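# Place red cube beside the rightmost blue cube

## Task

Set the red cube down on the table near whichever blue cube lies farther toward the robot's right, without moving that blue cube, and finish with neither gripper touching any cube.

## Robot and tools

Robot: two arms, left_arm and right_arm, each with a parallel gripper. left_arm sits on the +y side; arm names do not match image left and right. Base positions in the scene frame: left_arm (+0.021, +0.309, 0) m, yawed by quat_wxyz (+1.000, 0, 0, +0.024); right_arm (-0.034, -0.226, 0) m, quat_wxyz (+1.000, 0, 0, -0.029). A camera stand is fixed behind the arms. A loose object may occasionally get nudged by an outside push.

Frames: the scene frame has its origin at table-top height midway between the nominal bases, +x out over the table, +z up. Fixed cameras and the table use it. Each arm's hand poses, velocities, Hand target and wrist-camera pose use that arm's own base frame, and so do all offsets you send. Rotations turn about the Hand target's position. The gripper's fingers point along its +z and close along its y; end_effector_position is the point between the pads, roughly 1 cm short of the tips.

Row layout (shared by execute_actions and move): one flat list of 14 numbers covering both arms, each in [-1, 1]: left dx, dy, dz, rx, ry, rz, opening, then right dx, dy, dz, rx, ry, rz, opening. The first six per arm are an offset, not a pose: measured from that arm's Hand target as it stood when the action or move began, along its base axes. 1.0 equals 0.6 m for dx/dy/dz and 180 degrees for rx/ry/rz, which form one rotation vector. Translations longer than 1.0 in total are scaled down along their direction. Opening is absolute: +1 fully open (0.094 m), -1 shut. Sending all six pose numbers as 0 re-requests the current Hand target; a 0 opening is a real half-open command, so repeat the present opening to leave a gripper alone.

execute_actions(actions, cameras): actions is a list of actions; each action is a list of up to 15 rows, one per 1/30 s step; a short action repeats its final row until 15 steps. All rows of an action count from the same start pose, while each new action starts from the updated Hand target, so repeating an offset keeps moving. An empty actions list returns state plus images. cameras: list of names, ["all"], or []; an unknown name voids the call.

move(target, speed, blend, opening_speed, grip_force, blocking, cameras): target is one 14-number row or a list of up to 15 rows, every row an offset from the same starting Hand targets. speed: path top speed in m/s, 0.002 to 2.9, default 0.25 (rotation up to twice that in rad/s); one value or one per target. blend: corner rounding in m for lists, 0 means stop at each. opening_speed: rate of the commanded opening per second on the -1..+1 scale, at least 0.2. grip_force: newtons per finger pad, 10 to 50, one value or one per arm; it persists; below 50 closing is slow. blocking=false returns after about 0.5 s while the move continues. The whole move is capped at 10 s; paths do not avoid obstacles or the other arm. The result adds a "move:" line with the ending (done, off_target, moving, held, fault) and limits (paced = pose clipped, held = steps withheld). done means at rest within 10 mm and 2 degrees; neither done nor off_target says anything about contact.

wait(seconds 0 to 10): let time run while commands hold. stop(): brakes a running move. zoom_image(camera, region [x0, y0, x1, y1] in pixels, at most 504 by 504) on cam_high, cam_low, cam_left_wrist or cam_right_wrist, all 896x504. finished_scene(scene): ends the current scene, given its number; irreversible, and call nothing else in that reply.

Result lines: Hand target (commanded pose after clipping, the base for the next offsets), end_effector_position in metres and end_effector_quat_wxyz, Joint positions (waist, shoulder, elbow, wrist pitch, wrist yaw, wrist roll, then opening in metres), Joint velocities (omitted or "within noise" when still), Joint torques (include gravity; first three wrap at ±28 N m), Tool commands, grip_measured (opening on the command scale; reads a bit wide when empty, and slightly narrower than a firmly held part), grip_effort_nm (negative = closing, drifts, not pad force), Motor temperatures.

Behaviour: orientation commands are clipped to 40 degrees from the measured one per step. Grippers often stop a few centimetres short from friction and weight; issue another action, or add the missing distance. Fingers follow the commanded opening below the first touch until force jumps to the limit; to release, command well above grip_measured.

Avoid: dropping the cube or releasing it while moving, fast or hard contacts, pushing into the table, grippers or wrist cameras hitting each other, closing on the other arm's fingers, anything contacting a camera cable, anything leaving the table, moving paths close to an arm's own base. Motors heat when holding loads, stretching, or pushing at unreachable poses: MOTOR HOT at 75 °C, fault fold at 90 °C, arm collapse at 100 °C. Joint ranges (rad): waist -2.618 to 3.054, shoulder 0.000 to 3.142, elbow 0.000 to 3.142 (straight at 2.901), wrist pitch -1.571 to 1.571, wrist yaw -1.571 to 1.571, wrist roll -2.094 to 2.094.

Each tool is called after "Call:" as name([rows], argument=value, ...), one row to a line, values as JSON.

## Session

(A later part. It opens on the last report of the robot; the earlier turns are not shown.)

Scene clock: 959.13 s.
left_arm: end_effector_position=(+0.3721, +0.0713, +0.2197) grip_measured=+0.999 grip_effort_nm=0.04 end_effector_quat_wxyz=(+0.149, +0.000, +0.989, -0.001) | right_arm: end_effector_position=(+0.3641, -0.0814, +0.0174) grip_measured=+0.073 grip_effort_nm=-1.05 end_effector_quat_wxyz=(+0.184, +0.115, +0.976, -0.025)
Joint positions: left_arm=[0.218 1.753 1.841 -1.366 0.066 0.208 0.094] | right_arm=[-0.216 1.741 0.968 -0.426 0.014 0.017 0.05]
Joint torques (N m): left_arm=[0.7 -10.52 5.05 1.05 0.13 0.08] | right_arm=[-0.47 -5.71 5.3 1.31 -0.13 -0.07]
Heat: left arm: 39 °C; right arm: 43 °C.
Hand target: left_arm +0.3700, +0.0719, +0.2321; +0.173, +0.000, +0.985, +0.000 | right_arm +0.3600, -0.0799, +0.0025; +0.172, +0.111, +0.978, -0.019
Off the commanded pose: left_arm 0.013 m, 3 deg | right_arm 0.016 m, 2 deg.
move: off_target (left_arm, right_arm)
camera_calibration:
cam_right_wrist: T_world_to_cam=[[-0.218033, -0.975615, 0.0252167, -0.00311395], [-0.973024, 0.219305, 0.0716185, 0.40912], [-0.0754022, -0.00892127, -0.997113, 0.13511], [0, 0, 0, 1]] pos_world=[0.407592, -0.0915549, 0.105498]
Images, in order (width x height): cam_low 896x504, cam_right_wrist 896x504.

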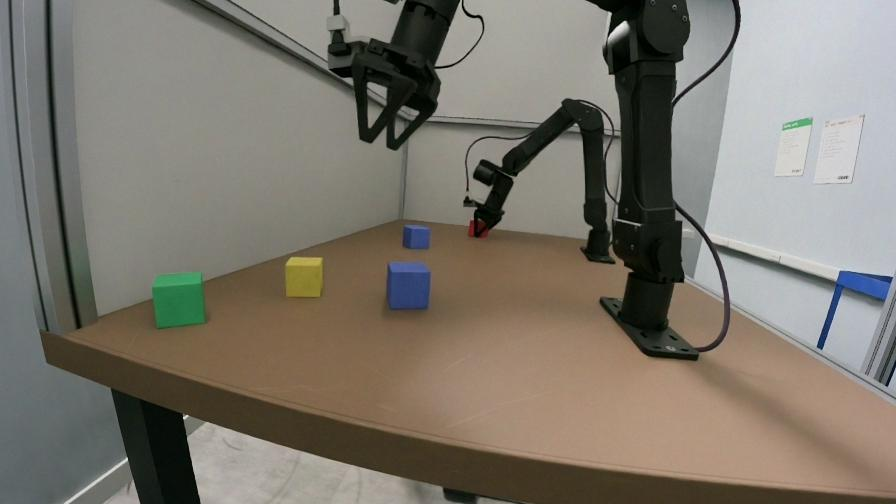

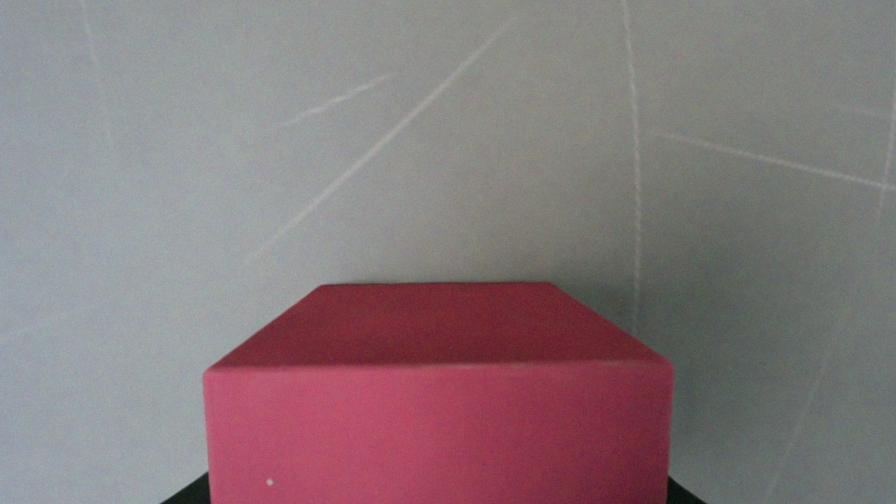

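Call:
move([
  [0, 0, 0, 0, 0, 0, 1, 0, 0, 0.025, 0, 0, 0, 0.6],
  [0, 0, 0, 0, 0, 0, 1, -0.02, 0.004, 0.28, 0, 0, 0, 0.6],
], speed=[0.1, 0.25], opening_speed=1.5, cameras=["cam_low", "cam_right_wrist", "cam_high"])

Call:
zoom_image(camera="cam_high", region=[500, 200, 620, 290])

Scene clock: 971.47 s.
left_arm: end_effector_position=(+0.3721, +0.0713, +0.2197) grip_measured=+0.999 grip_effort_nm=0.04 end_effector_quat_wxyz=(+0.149, +0.000, +0.989, -0.001) | right_arm: end_effector_position=(+0.3480, -0.0778, +0.1602) grip_measured=+0.598 grip_effort_nm=0.09 end_effector_quat_wxyz=(+0.165, +0.115, +0.979, -0.023)
Joint positions: left_arm=[0.218 1.753 1.841 -1.366 0.066 0.208 0.094] | right_arm=[-0.216 1.581 1.398 -1.054 0.014 0.016 0.075]
Joint torques (N m): left_arm=[0.7 -10.52 5.04 1.06 0.13 0.08] | right_arm=[-0.57 -7.73 9.85 0.86 -0.12 -0.07]
Motor temperatures (°C): left_arm=[26 39 32 29 23 25 28] | right_arm=[24 40 34 34 24 26 26]
Heat: left arm: 39 °C; right arm: 40 °C.
Hand target: left_arm +0.3700, +0.0719, +0.2321; +0.173, +0.000, +0.985, +0.000 | right_arm +0.3480, -0.0775, +0.1704; +0.172, +0.112, +0.979, -0.019
Off the commanded pose: left_arm 0.013 m, 3 deg | right_arm 0.010 m, 1 deg.
move: off_target (left_arm)
camera_calibration:
cam_right_wrist: T_world_to_cam=[[-0.216319, -0.975996, 0.0252592, -0.00737109], [-0.969741, 0.217788, 0.110318, 0.374979], [-0.113171, -0.000630967, -0.993575, 0.289438], [0, 0, 0, 1]] pos_world=[0.394794, -0.0886774, 0.246398]
Images, in order (width x height): cam_high 896x504, cam_low 896x504, cam_right_wrist 896x504.

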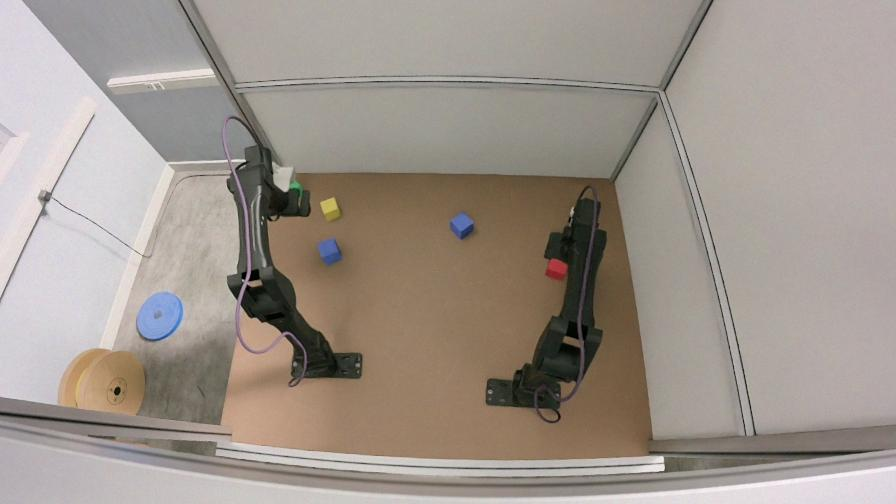

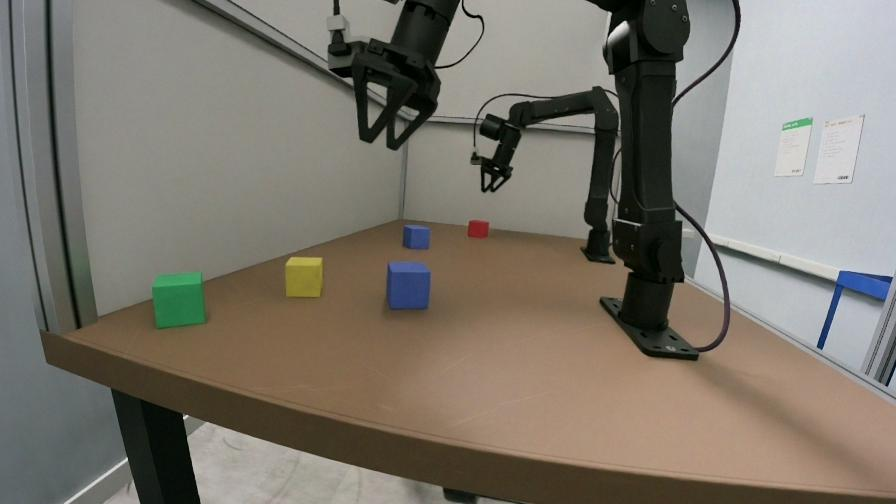

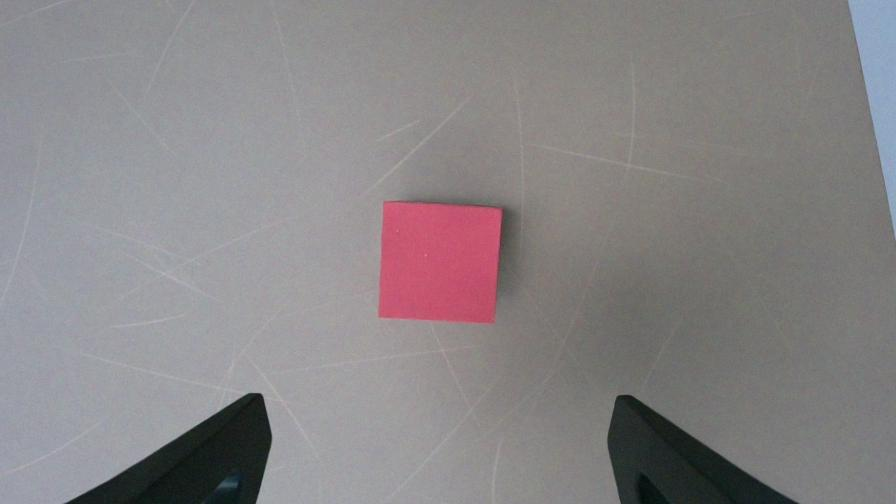

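Scaled by 4.200.

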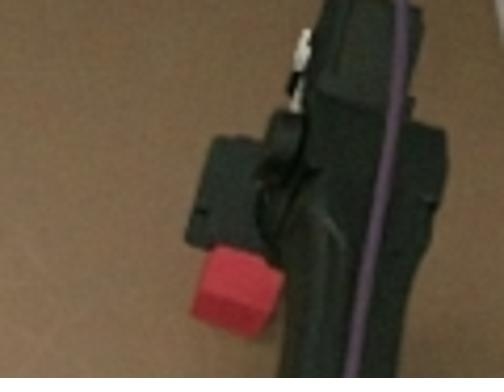

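Call:
move([
  [0, 0, 0, 0, 0, 0, 1, 0, 0.379, 0.05, 0, 0, 0.2, 0.6],
], speed=0.3, cameras=["cam_high", "cam_right_wrist"])

Call:
zoom_image(camera="cam_high", region=[526, 242, 586, 296])

Call:
zoom_image(camera="cam_high", region=[310, 190, 370, 270])

Scene clock: 996.17 s.
left_arm: end_effector_position=(+0.3721, +0.0713, +0.2197) grip_measured=+0.999 grip_effort_nm=0.04 end_effector_quat_wxyz=(+0.149, +0.000, +0.989, -0.001) | right_arm: end_effector_position=(+0.3454, +0.1472, +0.1989) grip_measured=+0.598 grip_effort_nm=0.09 end_effector_quat_wxyz=(+0.175, -0.190, +0.965, +0.034)
Joint positions: left_arm=[0.218 1.753 1.841 -1.366 0.066 0.208 0.094] | right_arm=[0.403 1.649 1.616 -1.178 0.006 0.013 0.075]
Joint torques (N m): left_arm=[0.7 -10.51 5.04 1.05 0.13 0.08] | right_arm=[0.02 -5.76 10.73 0.89 -0.06 -0.08]
Heat: left arm: 39 °C; right arm: 38 °C.
Hand target: left_arm +0.3700, +0.0719, +0.2321; +0.173, +0.000, +0.985, +0.000 | right_arm +0.3480, +0.1498, +0.2003; +0.170, -0.196, +0.965, +0.035
Off the commanded pose: left_arm 0.013 m, 3 deg | right_arm 0.004 m, 1 deg.
move: off_target (left_arm)
camera_calibration:
cam_right_wrist: T_world_to_cam=[[0.3947, -0.918602, 0.0195532, -0.00762544], [-0.916086, -0.391803, 0.0853065, 0.395411], [-0.0707017, -0.0515828, -0.996163, 0.321016], [0, 0, 0, 1]] pos_world=[0.387937, 0.164477, 0.286202]
Images, in order (width x height): cam_high 896x504, cam_right_wrist 896x504.

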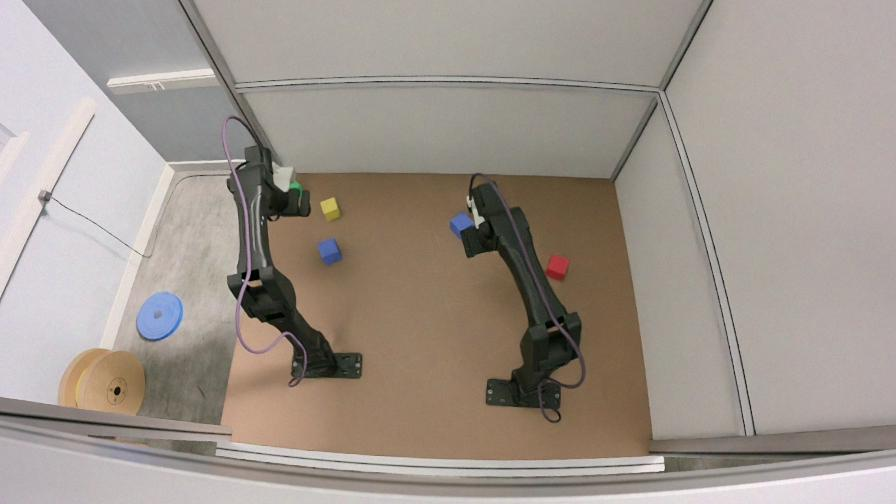

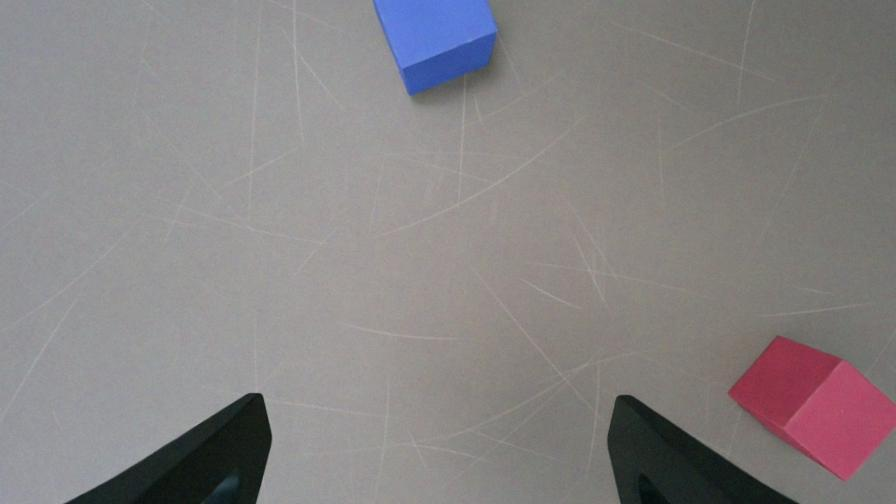

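Scaled by 8.400.

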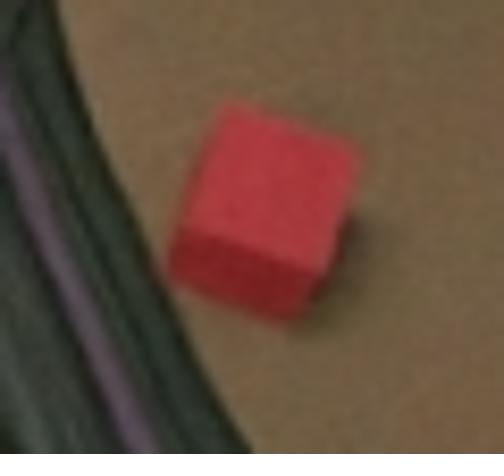

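Scaled by 6.300.

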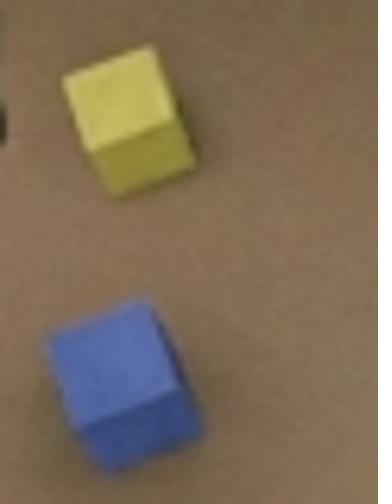

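Call:
move([
  [0, 0, 0, 0, 0, 0, 1, 0.0347, -0.3875, -0.1338, 0, 0, -0.2139, 0.7],
  [0, 0, 0, 0, 0, 0, 1, 0.0347, -0.3875, -0.3038, 0, 0, -0.2139, 0.0],
  [0, 0, 0, 0, 0, 0, 1, 0.0347, -0.3875, -0.1672, 0, 0, -0.2139, 0.0],
  [0, 0, 0, 0, 0, 0, 1, 0.1122, -0.0057, -0.1338, 0, 0, 0.1133, 0.0],
], speed=[0.4, 0.25, 0.25, 0.4], blend=[0.03, 0, 0.03, 0], cameras=["cam_right_wrist", "cam_high"])

Scene clock: 1173.87 s.
left_arm: end_effector_position=(+0.3721, +0.0713, +0.2197) grip_measured=+0.999 grip_effort_nm=0.04 end_effector_quat_wxyz=(+0.149, +0.000, +0.989, -0.001) | right_arm: end_effector_position=(+0.4110, +0.1411, +0.1216) grip_measured=+0.068 grip_effort_nm=-1.05 end_effector_quat_wxyz=(+0.165, -0.356, +0.918, +0.055)
Joint positions: left_arm=[0.218 1.753 1.841 -1.366 0.066 0.208 0.094] | right_arm=[0.271 1.892 1.606 -0.964 -0.14 -0.447 0.05]
Joint torques (N m): left_arm=[0.7 -10.51 5.05 1.06 0.13 0.09] | right_arm=[-0.05 -7.58 10.88 0.88 -0.31 -0.07]
Motor temperatures (°C): left_arm=[26 40 31 29 23 25 27] | right_arm=[24 35 39 31 24 26 24]
Heat: left arm: 40 °C; right arm: 39 °C.
Hand target: left_arm +0.3700, +0.0719, +0.2321; +0.173, +0.000, +0.985, +0.000 | right_arm +0.4154, +0.1464, +0.1201; +0.161, -0.364, +0.915, +0.064
Off the commanded pose: left_arm 0.013 m, 3 deg | right_arm 0.007 m, 2 deg.
move: off_target (left_arm)
camera_calibration:
cam_right_wrist: T_world_to_cam=[[0.684486, -0.728189, 0.0349236, -0.185362], [-0.727588, -0.679345, 0.0954308, 0.421564], [-0.0457665, -0.090731, -0.994823, 0.243509], [0, 0, 0, 1]] pos_world=[0.444747, 0.173502, 0.208492]
Images, in order (width x height): cam_high 896x504, cam_right_wrist 896x504.

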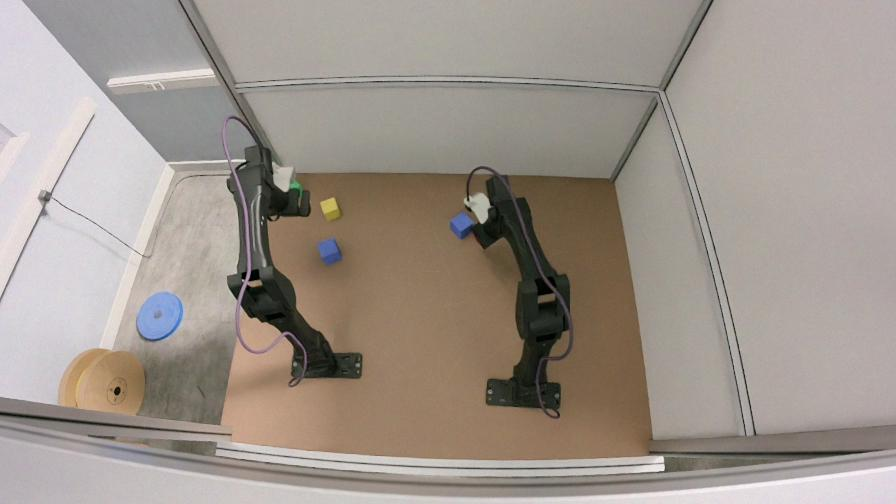

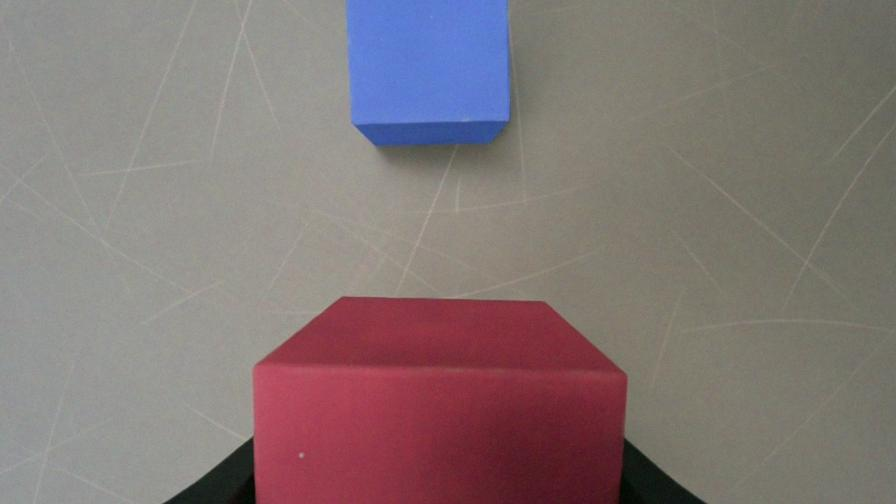

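Call:
move([
  [0, 0, 0, 0, 0, 0, 1, 0.039, 0.0452, -0.0667, 0, 0, 0, 0.0],
  [0, 0, 0, 0, 0, 0, 1, 0.039, 0.0452, -0.1785, 0, 0, 0, 0.6],
  [0, 0, 0, 0, 0, 0, 1, 0.02, 0.025, 0.05, 0, 0, 0, 0.6],
], speed=[0.25, 0.2, 0.25], blend=[0.02, 0, 0], cameras=["cam_right_wrist", "cam_high", "cam_low"])

Call:
zoom_image(camera="cam_low", region=[380, 195, 480, 265])

Scene clock: 1212.23 s.
left_arm: end_effector_position=(+0.3721, +0.0713, +0.2197) grip_measured=+0.999 grip_effort_nm=0.04 end_effector_quat_wxyz=(+0.149, +0.000, +0.989, -0.001) | right_arm: end_effector_position=(+0.4279, +0.1629, +0.1402) grip_measured=+0.598 grip_effort_nm=0.09 end_effector_quat_wxyz=(+0.156, -0.363, +0.917, +0.060)
Joint positions: left_arm=[0.218 1.753 1.841 -1.366 0.066 0.208 0.094] | right_arm=[0.307 2.004 1.841 -1.101 -0.14 -0.425 0.075]
Joint torques (N m): left_arm=[0.7 -10.52 5.05 1.05 0.13 0.09] | right_arm=[-0.73 -11.54 9.42 0.84 -0.22 -0.05]
Heat: left arm: 40 °C; right arm: 38 °C.
Hand target: left_arm +0.3700, +0.0719, +0.2321; +0.173, +0.000, +0.985, +0.000 | right_arm +0.4274, +0.1614, +0.1501; +0.161, -0.364, +0.915, +0.064
Off the commanded pose: left_arm 0.013 m, 3 deg | right_arm 0.010 m, 1 deg.
move: off_target (left_arm); target 2's new opening was sent with right_arm's hand 0.021 m and 2 deg from that target
camera_calibration:
cam_right_wrist: T_world_to_cam=[[0.696078, -0.717664, 0.0208528, -0.18649], [-0.71513, -0.690456, 0.108906, 0.441478], [-0.0637597, -0.0907193, -0.993833, 0.272371], [0, 0, 0, 1]] pos_world=[0.462892, 0.195693, 0.226501]
Images, in order (width x height): cam_high 896x504, cam_low 896x504, cam_right_wrist 896x504.

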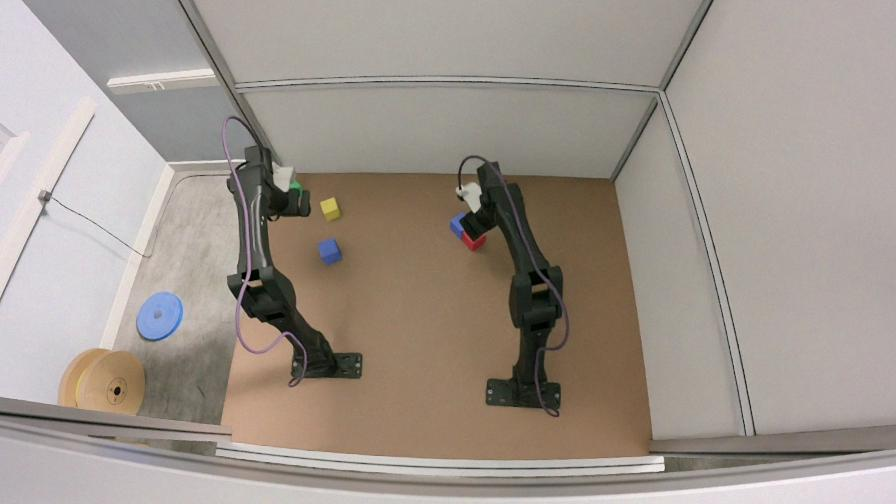

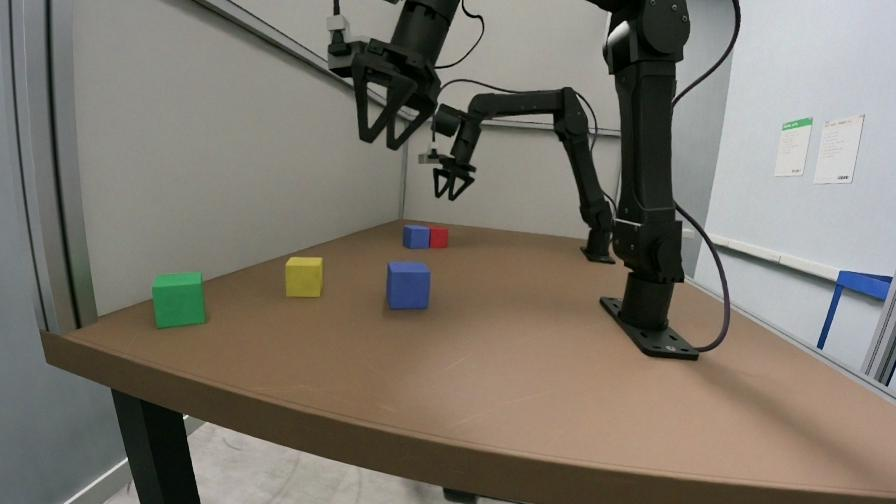

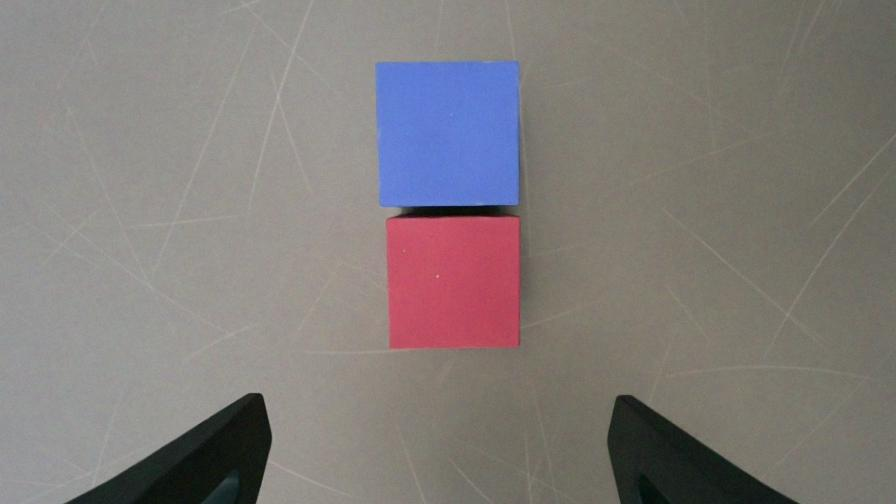

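Scaled by 5.040.

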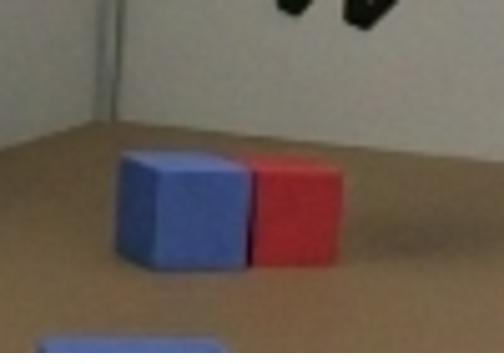

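Call:
move([
  [0, 0, 0, 0, 0, 0, 1, 0.0277, 0.016, -0.0835, 0, 0, 0, 0.6],
  [0, 0, 0, 0, 0, 0, 1, 0.0277, 0.016, -0.2235, 0, 0, 0, 0.0],
], speed=[0.3, 0.2], blend=[0.02, 0], cameras=["cam_right_wrist"])

Scene clock: 1253.67 s.
left_arm: end_effector_position=(+0.3721, +0.0713, +0.2197) grip_measured=+0.999 grip_effort_nm=0.04 end_effector_quat_wxyz=(+0.149, +0.000, +0.989, -0.001) | right_arm: end_effector_position=(+0.4474, +0.1692, +0.0319) grip_measured=+0.068 grip_effort_nm=-1.05 end_effector_quat_wxyz=(+0.173, -0.363, +0.914, +0.059)
Joint positions: left_arm=[0.218 1.753 1.841 -1.366 0.066 0.208 0.094] | right_arm=[0.307 2.107 1.548 -0.671 -0.14 -0.425 0.05]
Joint torques (N m): left_arm=[0.7 -10.51 5.05 1.06 0.13 0.09] | right_arm=[0.18 -9.4 6.43 1.17 -0.18 0.03]
Heat: left arm: 40 °C; right arm: 39 °C.
Hand target: left_arm +0.3700, +0.0719, +0.2321; +0.173, +0.000, +0.985, +0.000 | right_arm +0.4439, +0.1710, +0.0159; +0.161, -0.364, +0.915, +0.064
Off the commanded pose: left_arm 0.013 m, 3 deg | right_arm 0.016 m, 2 deg.
move: off_target (left_arm, right_arm); target 2's new opening was sent with right_arm's hand 0.016 m and 1 deg from that target
camera_calibration:
cam_right_wrist: T_world_to_cam=[[0.69532, -0.717804, 0.0358814, -0.193379], [-0.71805, -0.6917, 0.0771764, 0.474144], [-0.0305784, -0.0794269, -0.996372, 0.149889], [0, 0, 0, 1]] pos_world=[0.479502, 0.201062, 0.119691]
Images, in order (width x height): cam_right_wrist 896x504.

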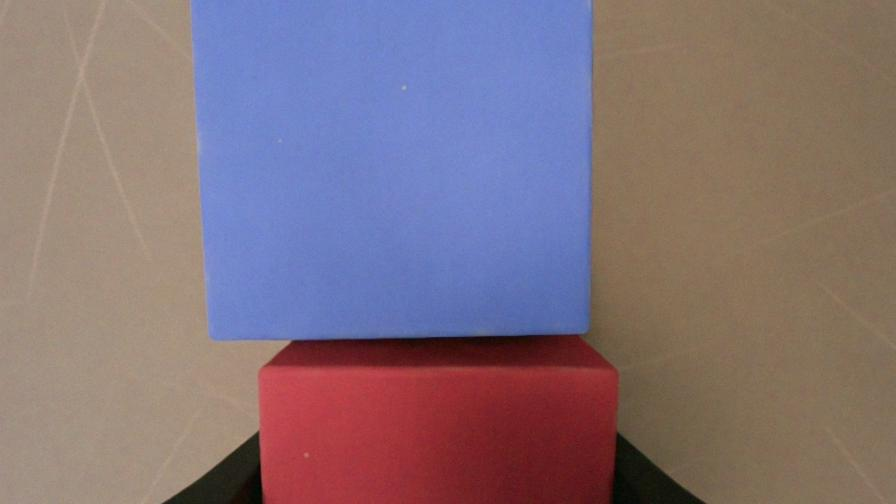

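Call:
move([
  [0, 0, 0, 0, 0, 0, 1, -0.01, -0.01, 0.14, 0, 0, 0, 0.0],
  [0, 0, 0, 0, 0, 0, 1, -0.2398, 0.0817, 0.1, 0, 0, 0, 0.0],
  [0, 0, 0, 0, 0, 0, 1, -0.2398, 0.0817, -0.0148, 0, 0, 0, 0.0],
], speed=[0.25, 0.35, 0.15], blend=[0.04, 0.02, 0], cameras=["cam_right_wrist", "cam_low"])

Call:
zoom_image(camera="cam_low", region=[400, 195, 540, 293])

Scene clock: 1273.83 s.
left_arm: end_effector_position=(+0.3721, +0.0713, +0.2197) grip_measured=+0.999 grip_effort_nm=0.04 end_effector_quat_wxyz=(+0.149, +0.000, +0.989, -0.001) | right_arm: end_effector_position=(+0.3071, +0.2267, +0.0302) grip_measured=+0.068 grip_effort_nm=-1.05 end_effector_quat_wxyz=(+0.185, -0.369, +0.908, +0.072)
Joint positions: left_arm=[0.218 1.753 1.841 -1.366 0.066 0.208 0.094] | right_arm=[0.605 1.731 1.003 -0.446 -0.06 -0.155 0.05]
Joint torques (N m): left_arm=[0.7 -10.51 5.05 1.06 0.13 0.09] | right_arm=[-0.13 -5.04 4.81 1.3 0.05 0.15]
Motor temperatures (°C): left_arm=[26 40 31 29 23 25 27] | right_arm=[24 40 38 31 24 26 26]
Heat: left arm: 40 °C; right arm: 40 °C.
Hand target: left_arm +0.3700, +0.0719, +0.2321; +0.173, +0.000, +0.985, +0.000 | right_arm +0.3002, +0.2201, +0.0071; +0.161, -0.364, +0.915, +0.064
Off the commanded pose: left_arm 0.013 m, 3 deg | right_arm 0.025 m, 3 deg.
move: off_target (left_arm, right_arm)
camera_calibration:
cam_right_wrist: T_world_to_cam=[[0.708046, -0.705755, 0.0241012, -0.0608061], [-0.706033, -0.706834, 0.0436276, 0.41404], [-0.0137549, -0.0479066, -0.998757, 0.136164], [0, 0, 0, 1]] pos_world=[0.337252, 0.256267, 0.119396]
Images, in order (width x height): cam_low 896x504, cam_right_wrist 896x504.

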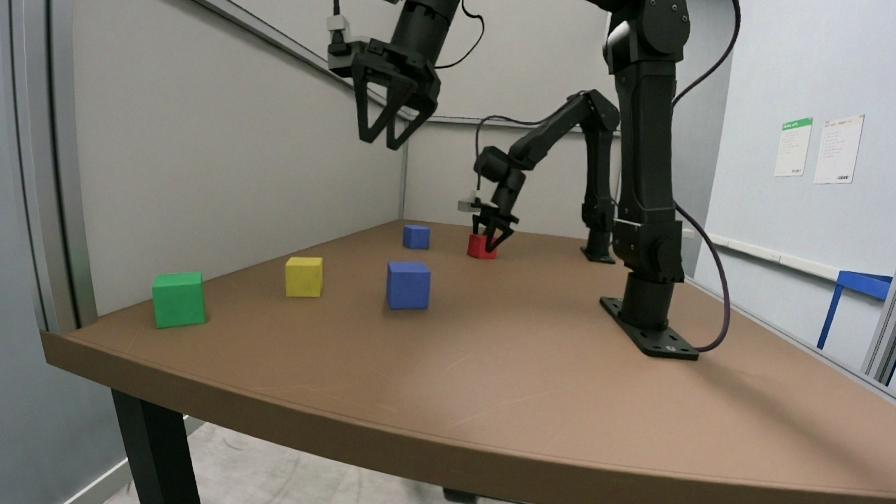

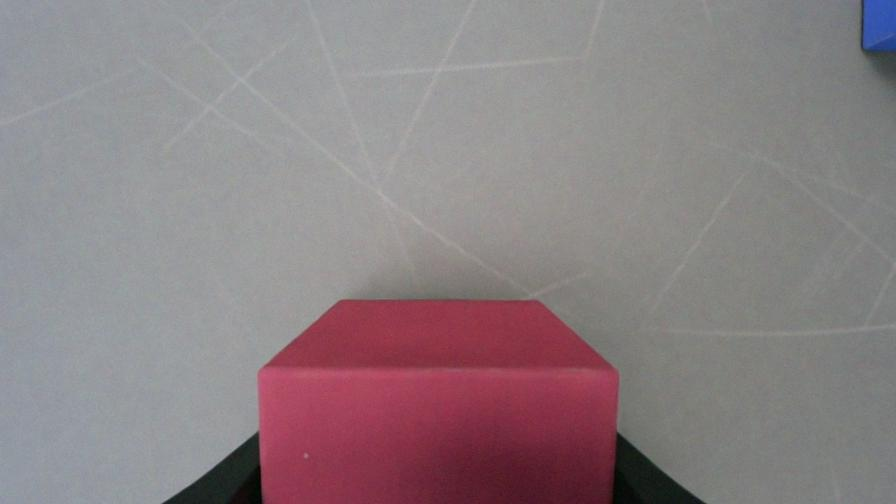

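Scaled by 3.600.

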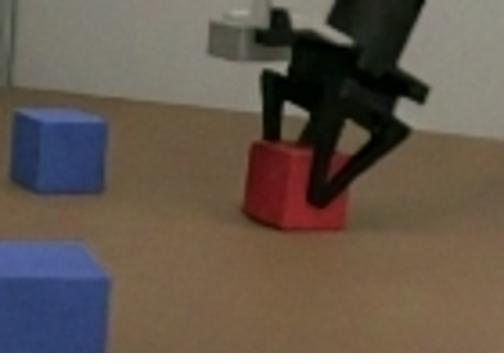

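Call:
move([
  [0, 0, 0, 0, 0, 0, 1, 0.008, 0.008, 0.03, 0, 0, 0, 0.6],
  [0, 0, 0, 0, 0, 0, 1, 0, 0, 0.25, 0, 0, 0, 0.6],
  [0, 0, 0, 0, 0, 0, 1, 0.05, -0.45, 0.32, 0, 0, -0.24, 0.6],
], speed=[0.1, 0.25, 0.35], blend=[0, 0.05, 0], cameras=["cam_high", "cam_low"])

Call:
zoom_image(camera="cam_high", region=[420, 198, 540, 306])

Scene clock: 1316.77 s.
left_arm: end_effector_position=(+0.3721, +0.0713, +0.2197) grip_measured=+0.999 grip_effort_nm=0.04 end_effector_quat_wxyz=(+0.149, +0.000, +0.989, -0.001) | right_arm: end_effector_position=(+0.3284, -0.0504, +0.1981) grip_measured=+0.598 grip_effort_nm=0.09 end_effector_quat_wxyz=(+0.180, +0.004, +0.984, -0.004)
Joint positions: left_arm=[0.218 1.753 1.841 -1.366 0.066 0.208 0.094] | right_arm=[-0.185 1.486 1.449 -1.177 -0.055 -0.168 0.075]
Joint torques (N m): left_arm=[0.7 -10.51 5.04 1.06 0.13 0.09] | right_arm=[-0.32 -4.44 10.06 0.86 -0.14 -0.08]
Heat: left arm: 40 °C; right arm: 37 °C.
Hand target: left_arm +0.3700, +0.0719, +0.2321; +0.173, +0.000, +0.985, +0.000 | right_arm +0.3302, -0.0498, +0.1991; +0.173, -0.002, +0.985, +0.001
Off the commanded pose: left_arm 0.013 m, 3 deg | right_arm 0.002 m, 1 deg.
move: off_target (left_arm)
Images, in order (width x height): cam_high 896x504, cam_low 896x504.

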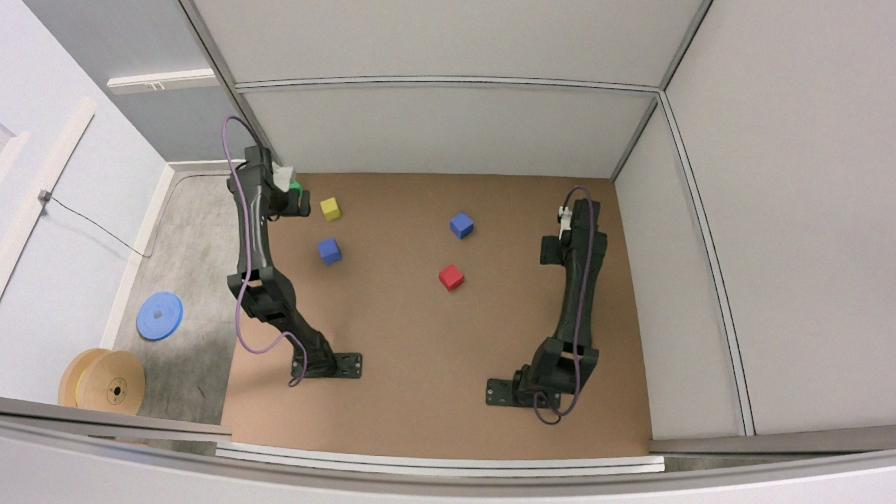

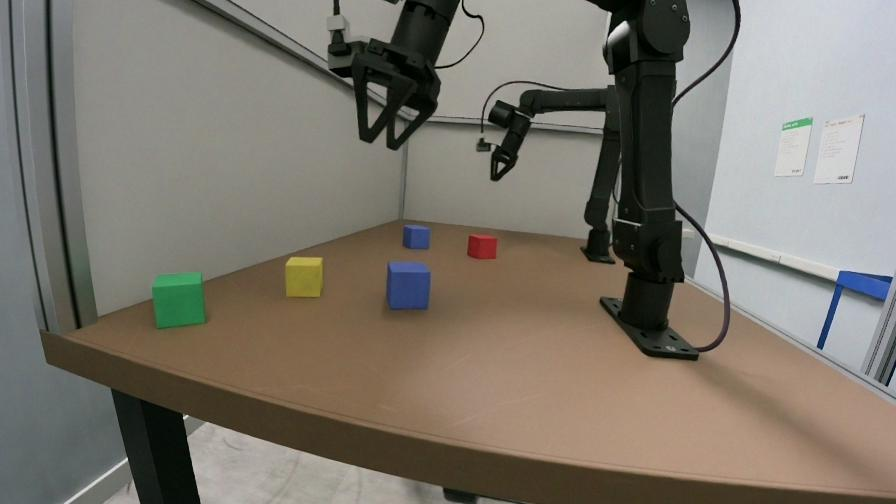

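Scaled by 4.200.

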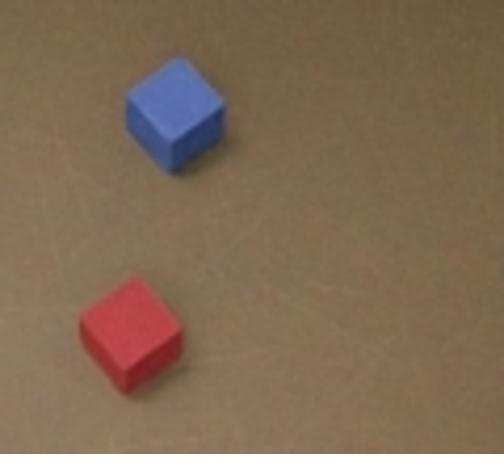

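Call:
move([
  [-0.2012, -0.713, -0.2035, 0, 0, -0.3039, 0.7, 0, 0, 0, 0, 0, 0, 0.6],
  [-0.2012, -0.713, -0.3668, 0, 0, -0.3039, 0.0, 0, 0, 0, 0, 0, 0, 0.6],
  [-0.2012, -0.713, -0.2202, 0, 0, -0.3039, 0.0, 0, 0, 0, 0, 0, 0, 0.6],
  [-0.1695, -0.1513, -0.1868, 0, 0, 0.1228, 0.0, 0, 0, 0, 0, 0, 0, 0.6],
], speed=[0.4, 0.25, 0.25, 0.4], blend=[0.03, 0, 0.03, 0], cameras=["cam_left_wrist", "cam_high"])

Scene clock: 1347.50 s.
left_arm: end_effector_position=(+0.2712, -0.0233, +0.1144) grip_measured=+0.058 grip_effort_nm=-1.06 end_effector_quat_wxyz=(+0.160, -0.182, +0.970, +0.031) | right_arm: end_effector_position=(+0.3283, -0.0504, +0.1980) grip_measured=+0.598 grip_effort_nm=0.09 end_effector_quat_wxyz=(+0.180, +0.004, +0.984, -0.004)
Joint positions: left_arm=[-0.207 1.308 0.985 -0.972 -0.178 -0.552 0.05] | right_arm=[-0.185 1.486 1.449 -1.177 -0.055 -0.168 0.075]
Joint torques (N m): left_arm=[0.57 -6 5.86 0.75 -0.22 -0.05] | right_arm=[-0.32 -4.45 10.07 0.87 -0.13 -0.1]
Motor temperatures (°C): left_arm=[26 40 31 29 23 25 28] | right_arm=[24 35 38 31 24 26 25]
Heat: left arm: 40 °C; right arm: 38 °C.
Hand target: left_arm +0.2683, -0.0189, +0.1200; +0.170, -0.189, +0.967, +0.033 | right_arm +0.3302, -0.0498, +0.1991; +0.173, -0.002, +0.985, +0.001
Off the commanded pose: left_arm 0.008 m, 1 deg | right_arm 0.002 m, 1 deg.
move: done
camera_calibration:
cam_left_wrist: T_world_to_cam=[[0.366452, -0.930329, 0.0141409, -0.123648], [-0.927137, -0.363831, 0.0896908, 0.27284], [-0.0782971, -0.0459779, -0.995869, 0.222838], [0, 0, 0, 1]] pos_world=[0.315719, -0.00552017, 0.199194]
Images, in order (width x height): cam_high 896x504, cam_left_wrist 896x504.

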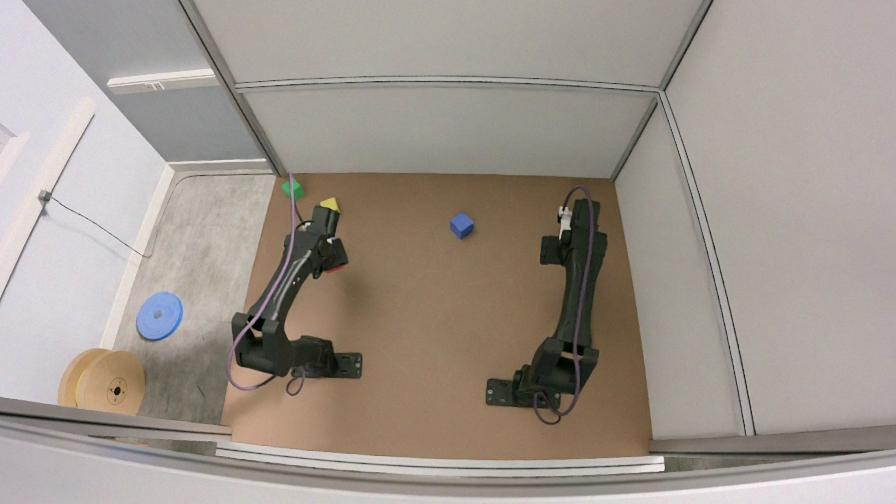

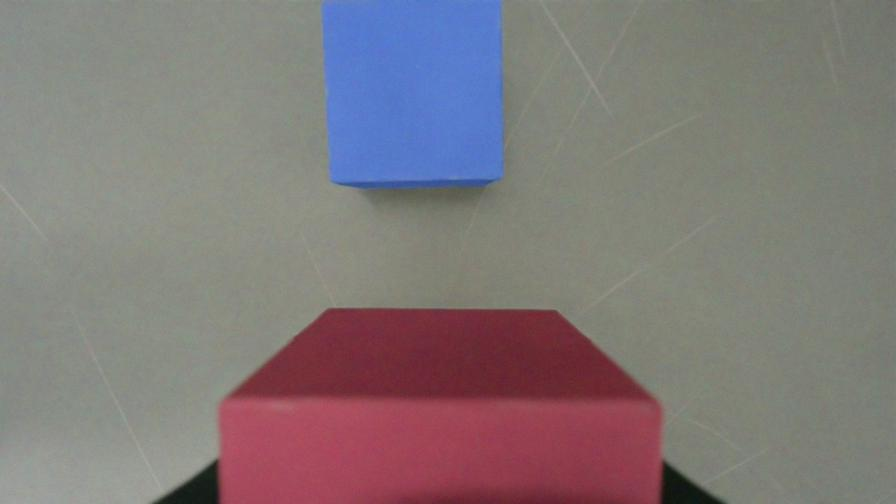

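Call:
move([
  [0.0295, 0.02, -0.0583, 0, 0, 0, 0.0, 0, 0, 0, 0, 0, 0, 0.6],
  [0.0295, 0.02, -0.1883, 0, 0, 0, 0.0, 0, 0, 0, 0, 0, 0, 0.6],
], speed=[0.25, 0.2], blend=[0.02, 0], cameras=["cam_left_wrist", "cam_low"])

Call:
zoom_image(camera="cam_low", region=[370, 230, 510, 328])

Scene clock: 1369.90 s.
left_arm: end_effector_position=(+0.2884, -0.0099, +0.0168) grip_measured=+0.058 grip_effort_nm=-1.06 end_effector_quat_wxyz=(+0.177, -0.186, +0.966, +0.029) | right_arm: end_effector_position=(+0.3283, -0.0504, +0.1980) grip_measured=+0.598 grip_effort_nm=0.09 end_effector_quat_wxyz=(+0.180, +0.004, +0.984, -0.004)
Joint positions: left_arm=[-0.143 1.466 0.689 -0.475 -0.169 -0.497 0.05] | right_arm=[-0.185 1.486 1.449 -1.177 -0.055 -0.168 0.075]
Joint torques (N m): left_arm=[0.76 -2.54 4.44 1.19 -0.11 0.05] | right_arm=[-0.29 -4.45 10.06 0.87 -0.14 -0.09]
Heat: left arm: 38 °C; right arm: 38 °C.
Hand target: left_arm +0.2860, -0.0069, +0.0069; +0.170, -0.189, +0.967, +0.033 | right_arm +0.3302, -0.0498, +0.1991; +0.173, -0.002, +0.985, +0.001
Off the commanded pose: left_arm 0.010 m, 1 deg | right_arm 0.002 m, 1 deg.
move: done
camera_calibration:
cam_left_wrist: T_world_to_cam=[[0.374175, -0.927012, 0.0253398, -0.11852], [-0.926329, -0.372334, 0.0572815, 0.302638], [-0.0436658, -0.0449064, -0.998036, 0.117612], [0, 0, 0, 1]] pos_world=[0.329825, 0.00809438, 0.103048]
Images, in order (width x height): cam_low 896x504, cam_left_wrist 896x504.

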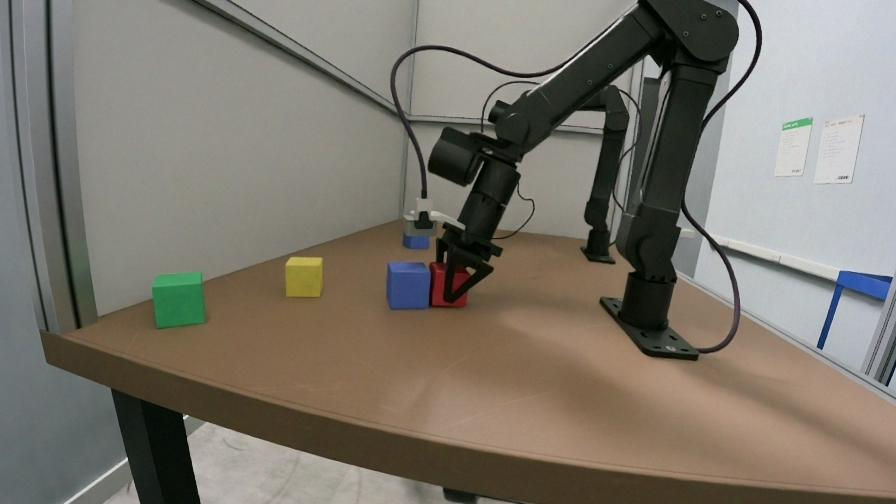

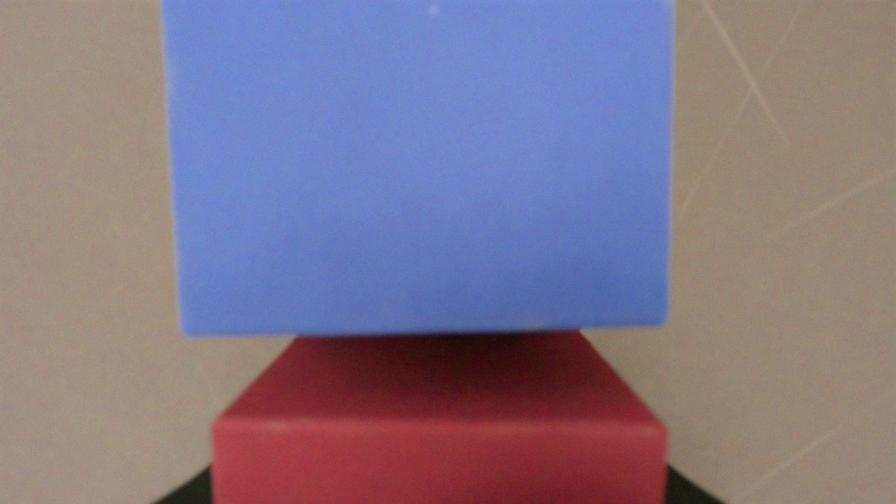

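Scaled by 3.600.

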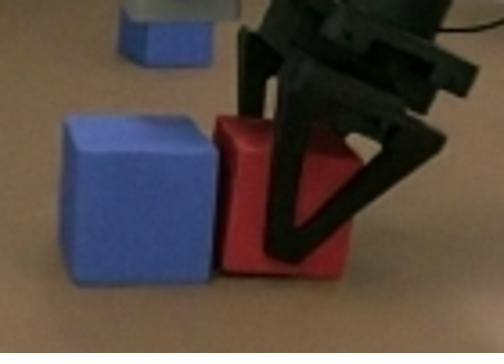

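Call:
move([
  [0, 0, 0, 0, 0, 0, 0.6, 0, 0, 0, 0, 0, 0, 0.6],
  [-0.02, -0.01, 0.2, 0, 0, 0, 0.6, 0, 0, 0, 0, 0, 0, 0.6],
], speed=[0.1, 0.3], cameras=["cam_left_wrist", "cam_high"])

Call:
zoom_image(camera="cam_high", region=[290, 220, 380, 301])

Scene clock: 1384.77 s.
left_arm: end_effector_position=(+0.2718, -0.0121, +0.1196) grip_measured=+0.599 grip_effort_nm=0.04 end_effector_quat_wxyz=(+0.161, -0.189, +0.968, +0.031) | right_arm: end_effector_position=(+0.3283, -0.0504, +0.1980) grip_measured=+0.598 grip_effort_nm=0.09 end_effector_quat_wxyz=(+0.180, +0.004, +0.984, -0.004)
Joint positions: left_arm=[-0.159 1.298 0.997 -0.985 -0.168 -0.521 0.075] | right_arm=[-0.185 1.486 1.449 -1.177 -0.055 -0.168 0.075]
Joint torques (N m): left_arm=[-0.77 -3.86 7.98 0.74 -0.22 -0.04] | right_arm=[-0.31 -4.45 10.1 0.88 -0.14 -0.09]
Heat: left arm: 37 °C; right arm: 38 °C.
Hand target: left_arm +0.2740, -0.0128, +0.1270; +0.170, -0.189, +0.967, +0.033 | right_arm +0.3302, -0.0498, +0.1991; +0.173, -0.002, +0.985, +0.001
Off the commanded pose: left_arm 0.008 m, 1 deg | right_arm 0.002 m, 1 deg.
move: done
camera_calibration:
cam_left_wrist: T_world_to_cam=[[0.380339, -0.924689, 0.0170982, -0.117561], [-0.921901, -0.377588, 0.0867585, 0.275752], [-0.0737685, -0.0487605, -0.996083, 0.227403], [0, 0, 0, 1]] pos_world=[0.315704, 0.00650173, 0.204598]
Images, in order (width x height): cam_high 896x504, cam_left_wrist 896x504.

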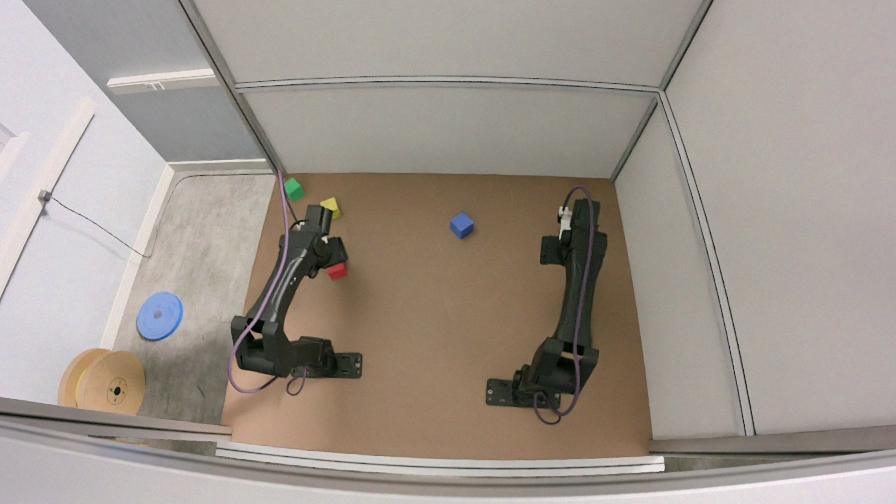

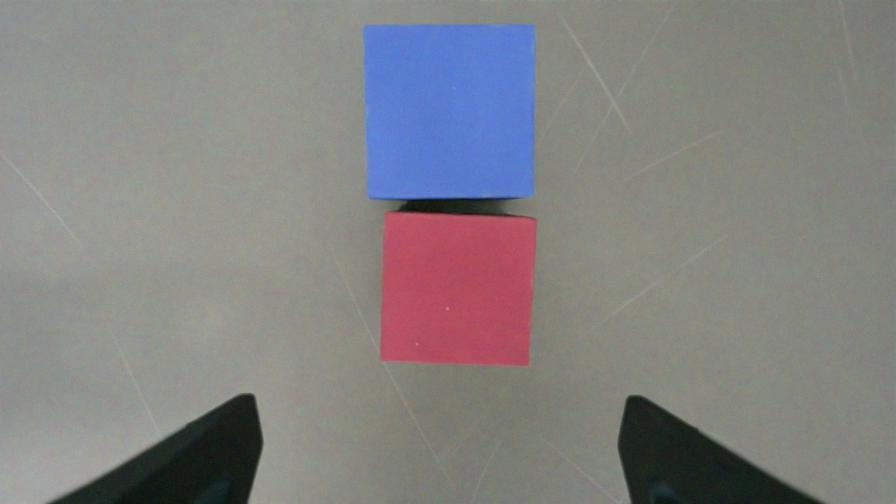

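Scaled by 5.600.

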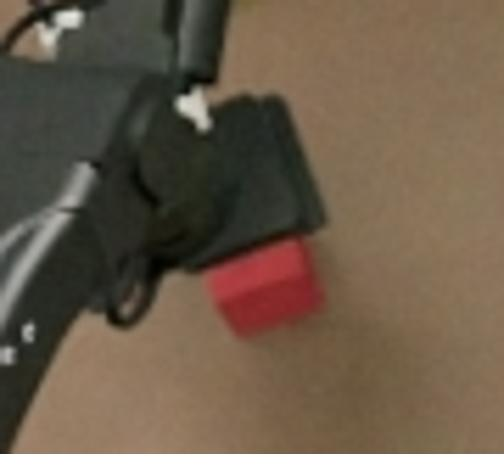

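Call:
zoom_image(camera="cam_high", region=[470, 360, 570, 416])

Call:
zoom_image(camera="cam_high", region=[270, 340, 370, 396])

Call:
zoom_image(camera="cam_high", region=[270, 160, 570, 329])

Scaled by 5.040.

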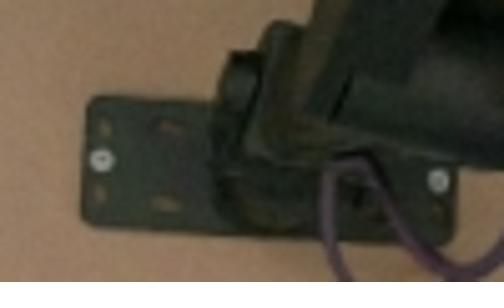

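Scaled by 5.040.

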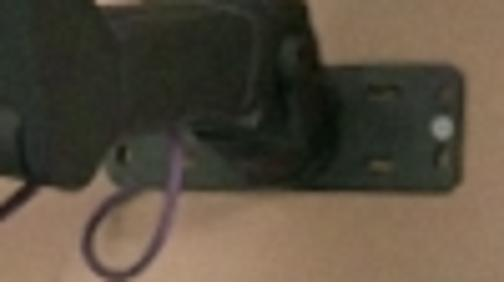

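Scaled by 1.680.

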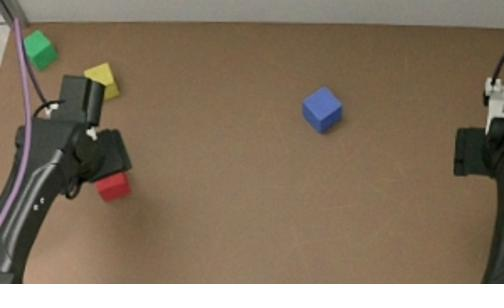

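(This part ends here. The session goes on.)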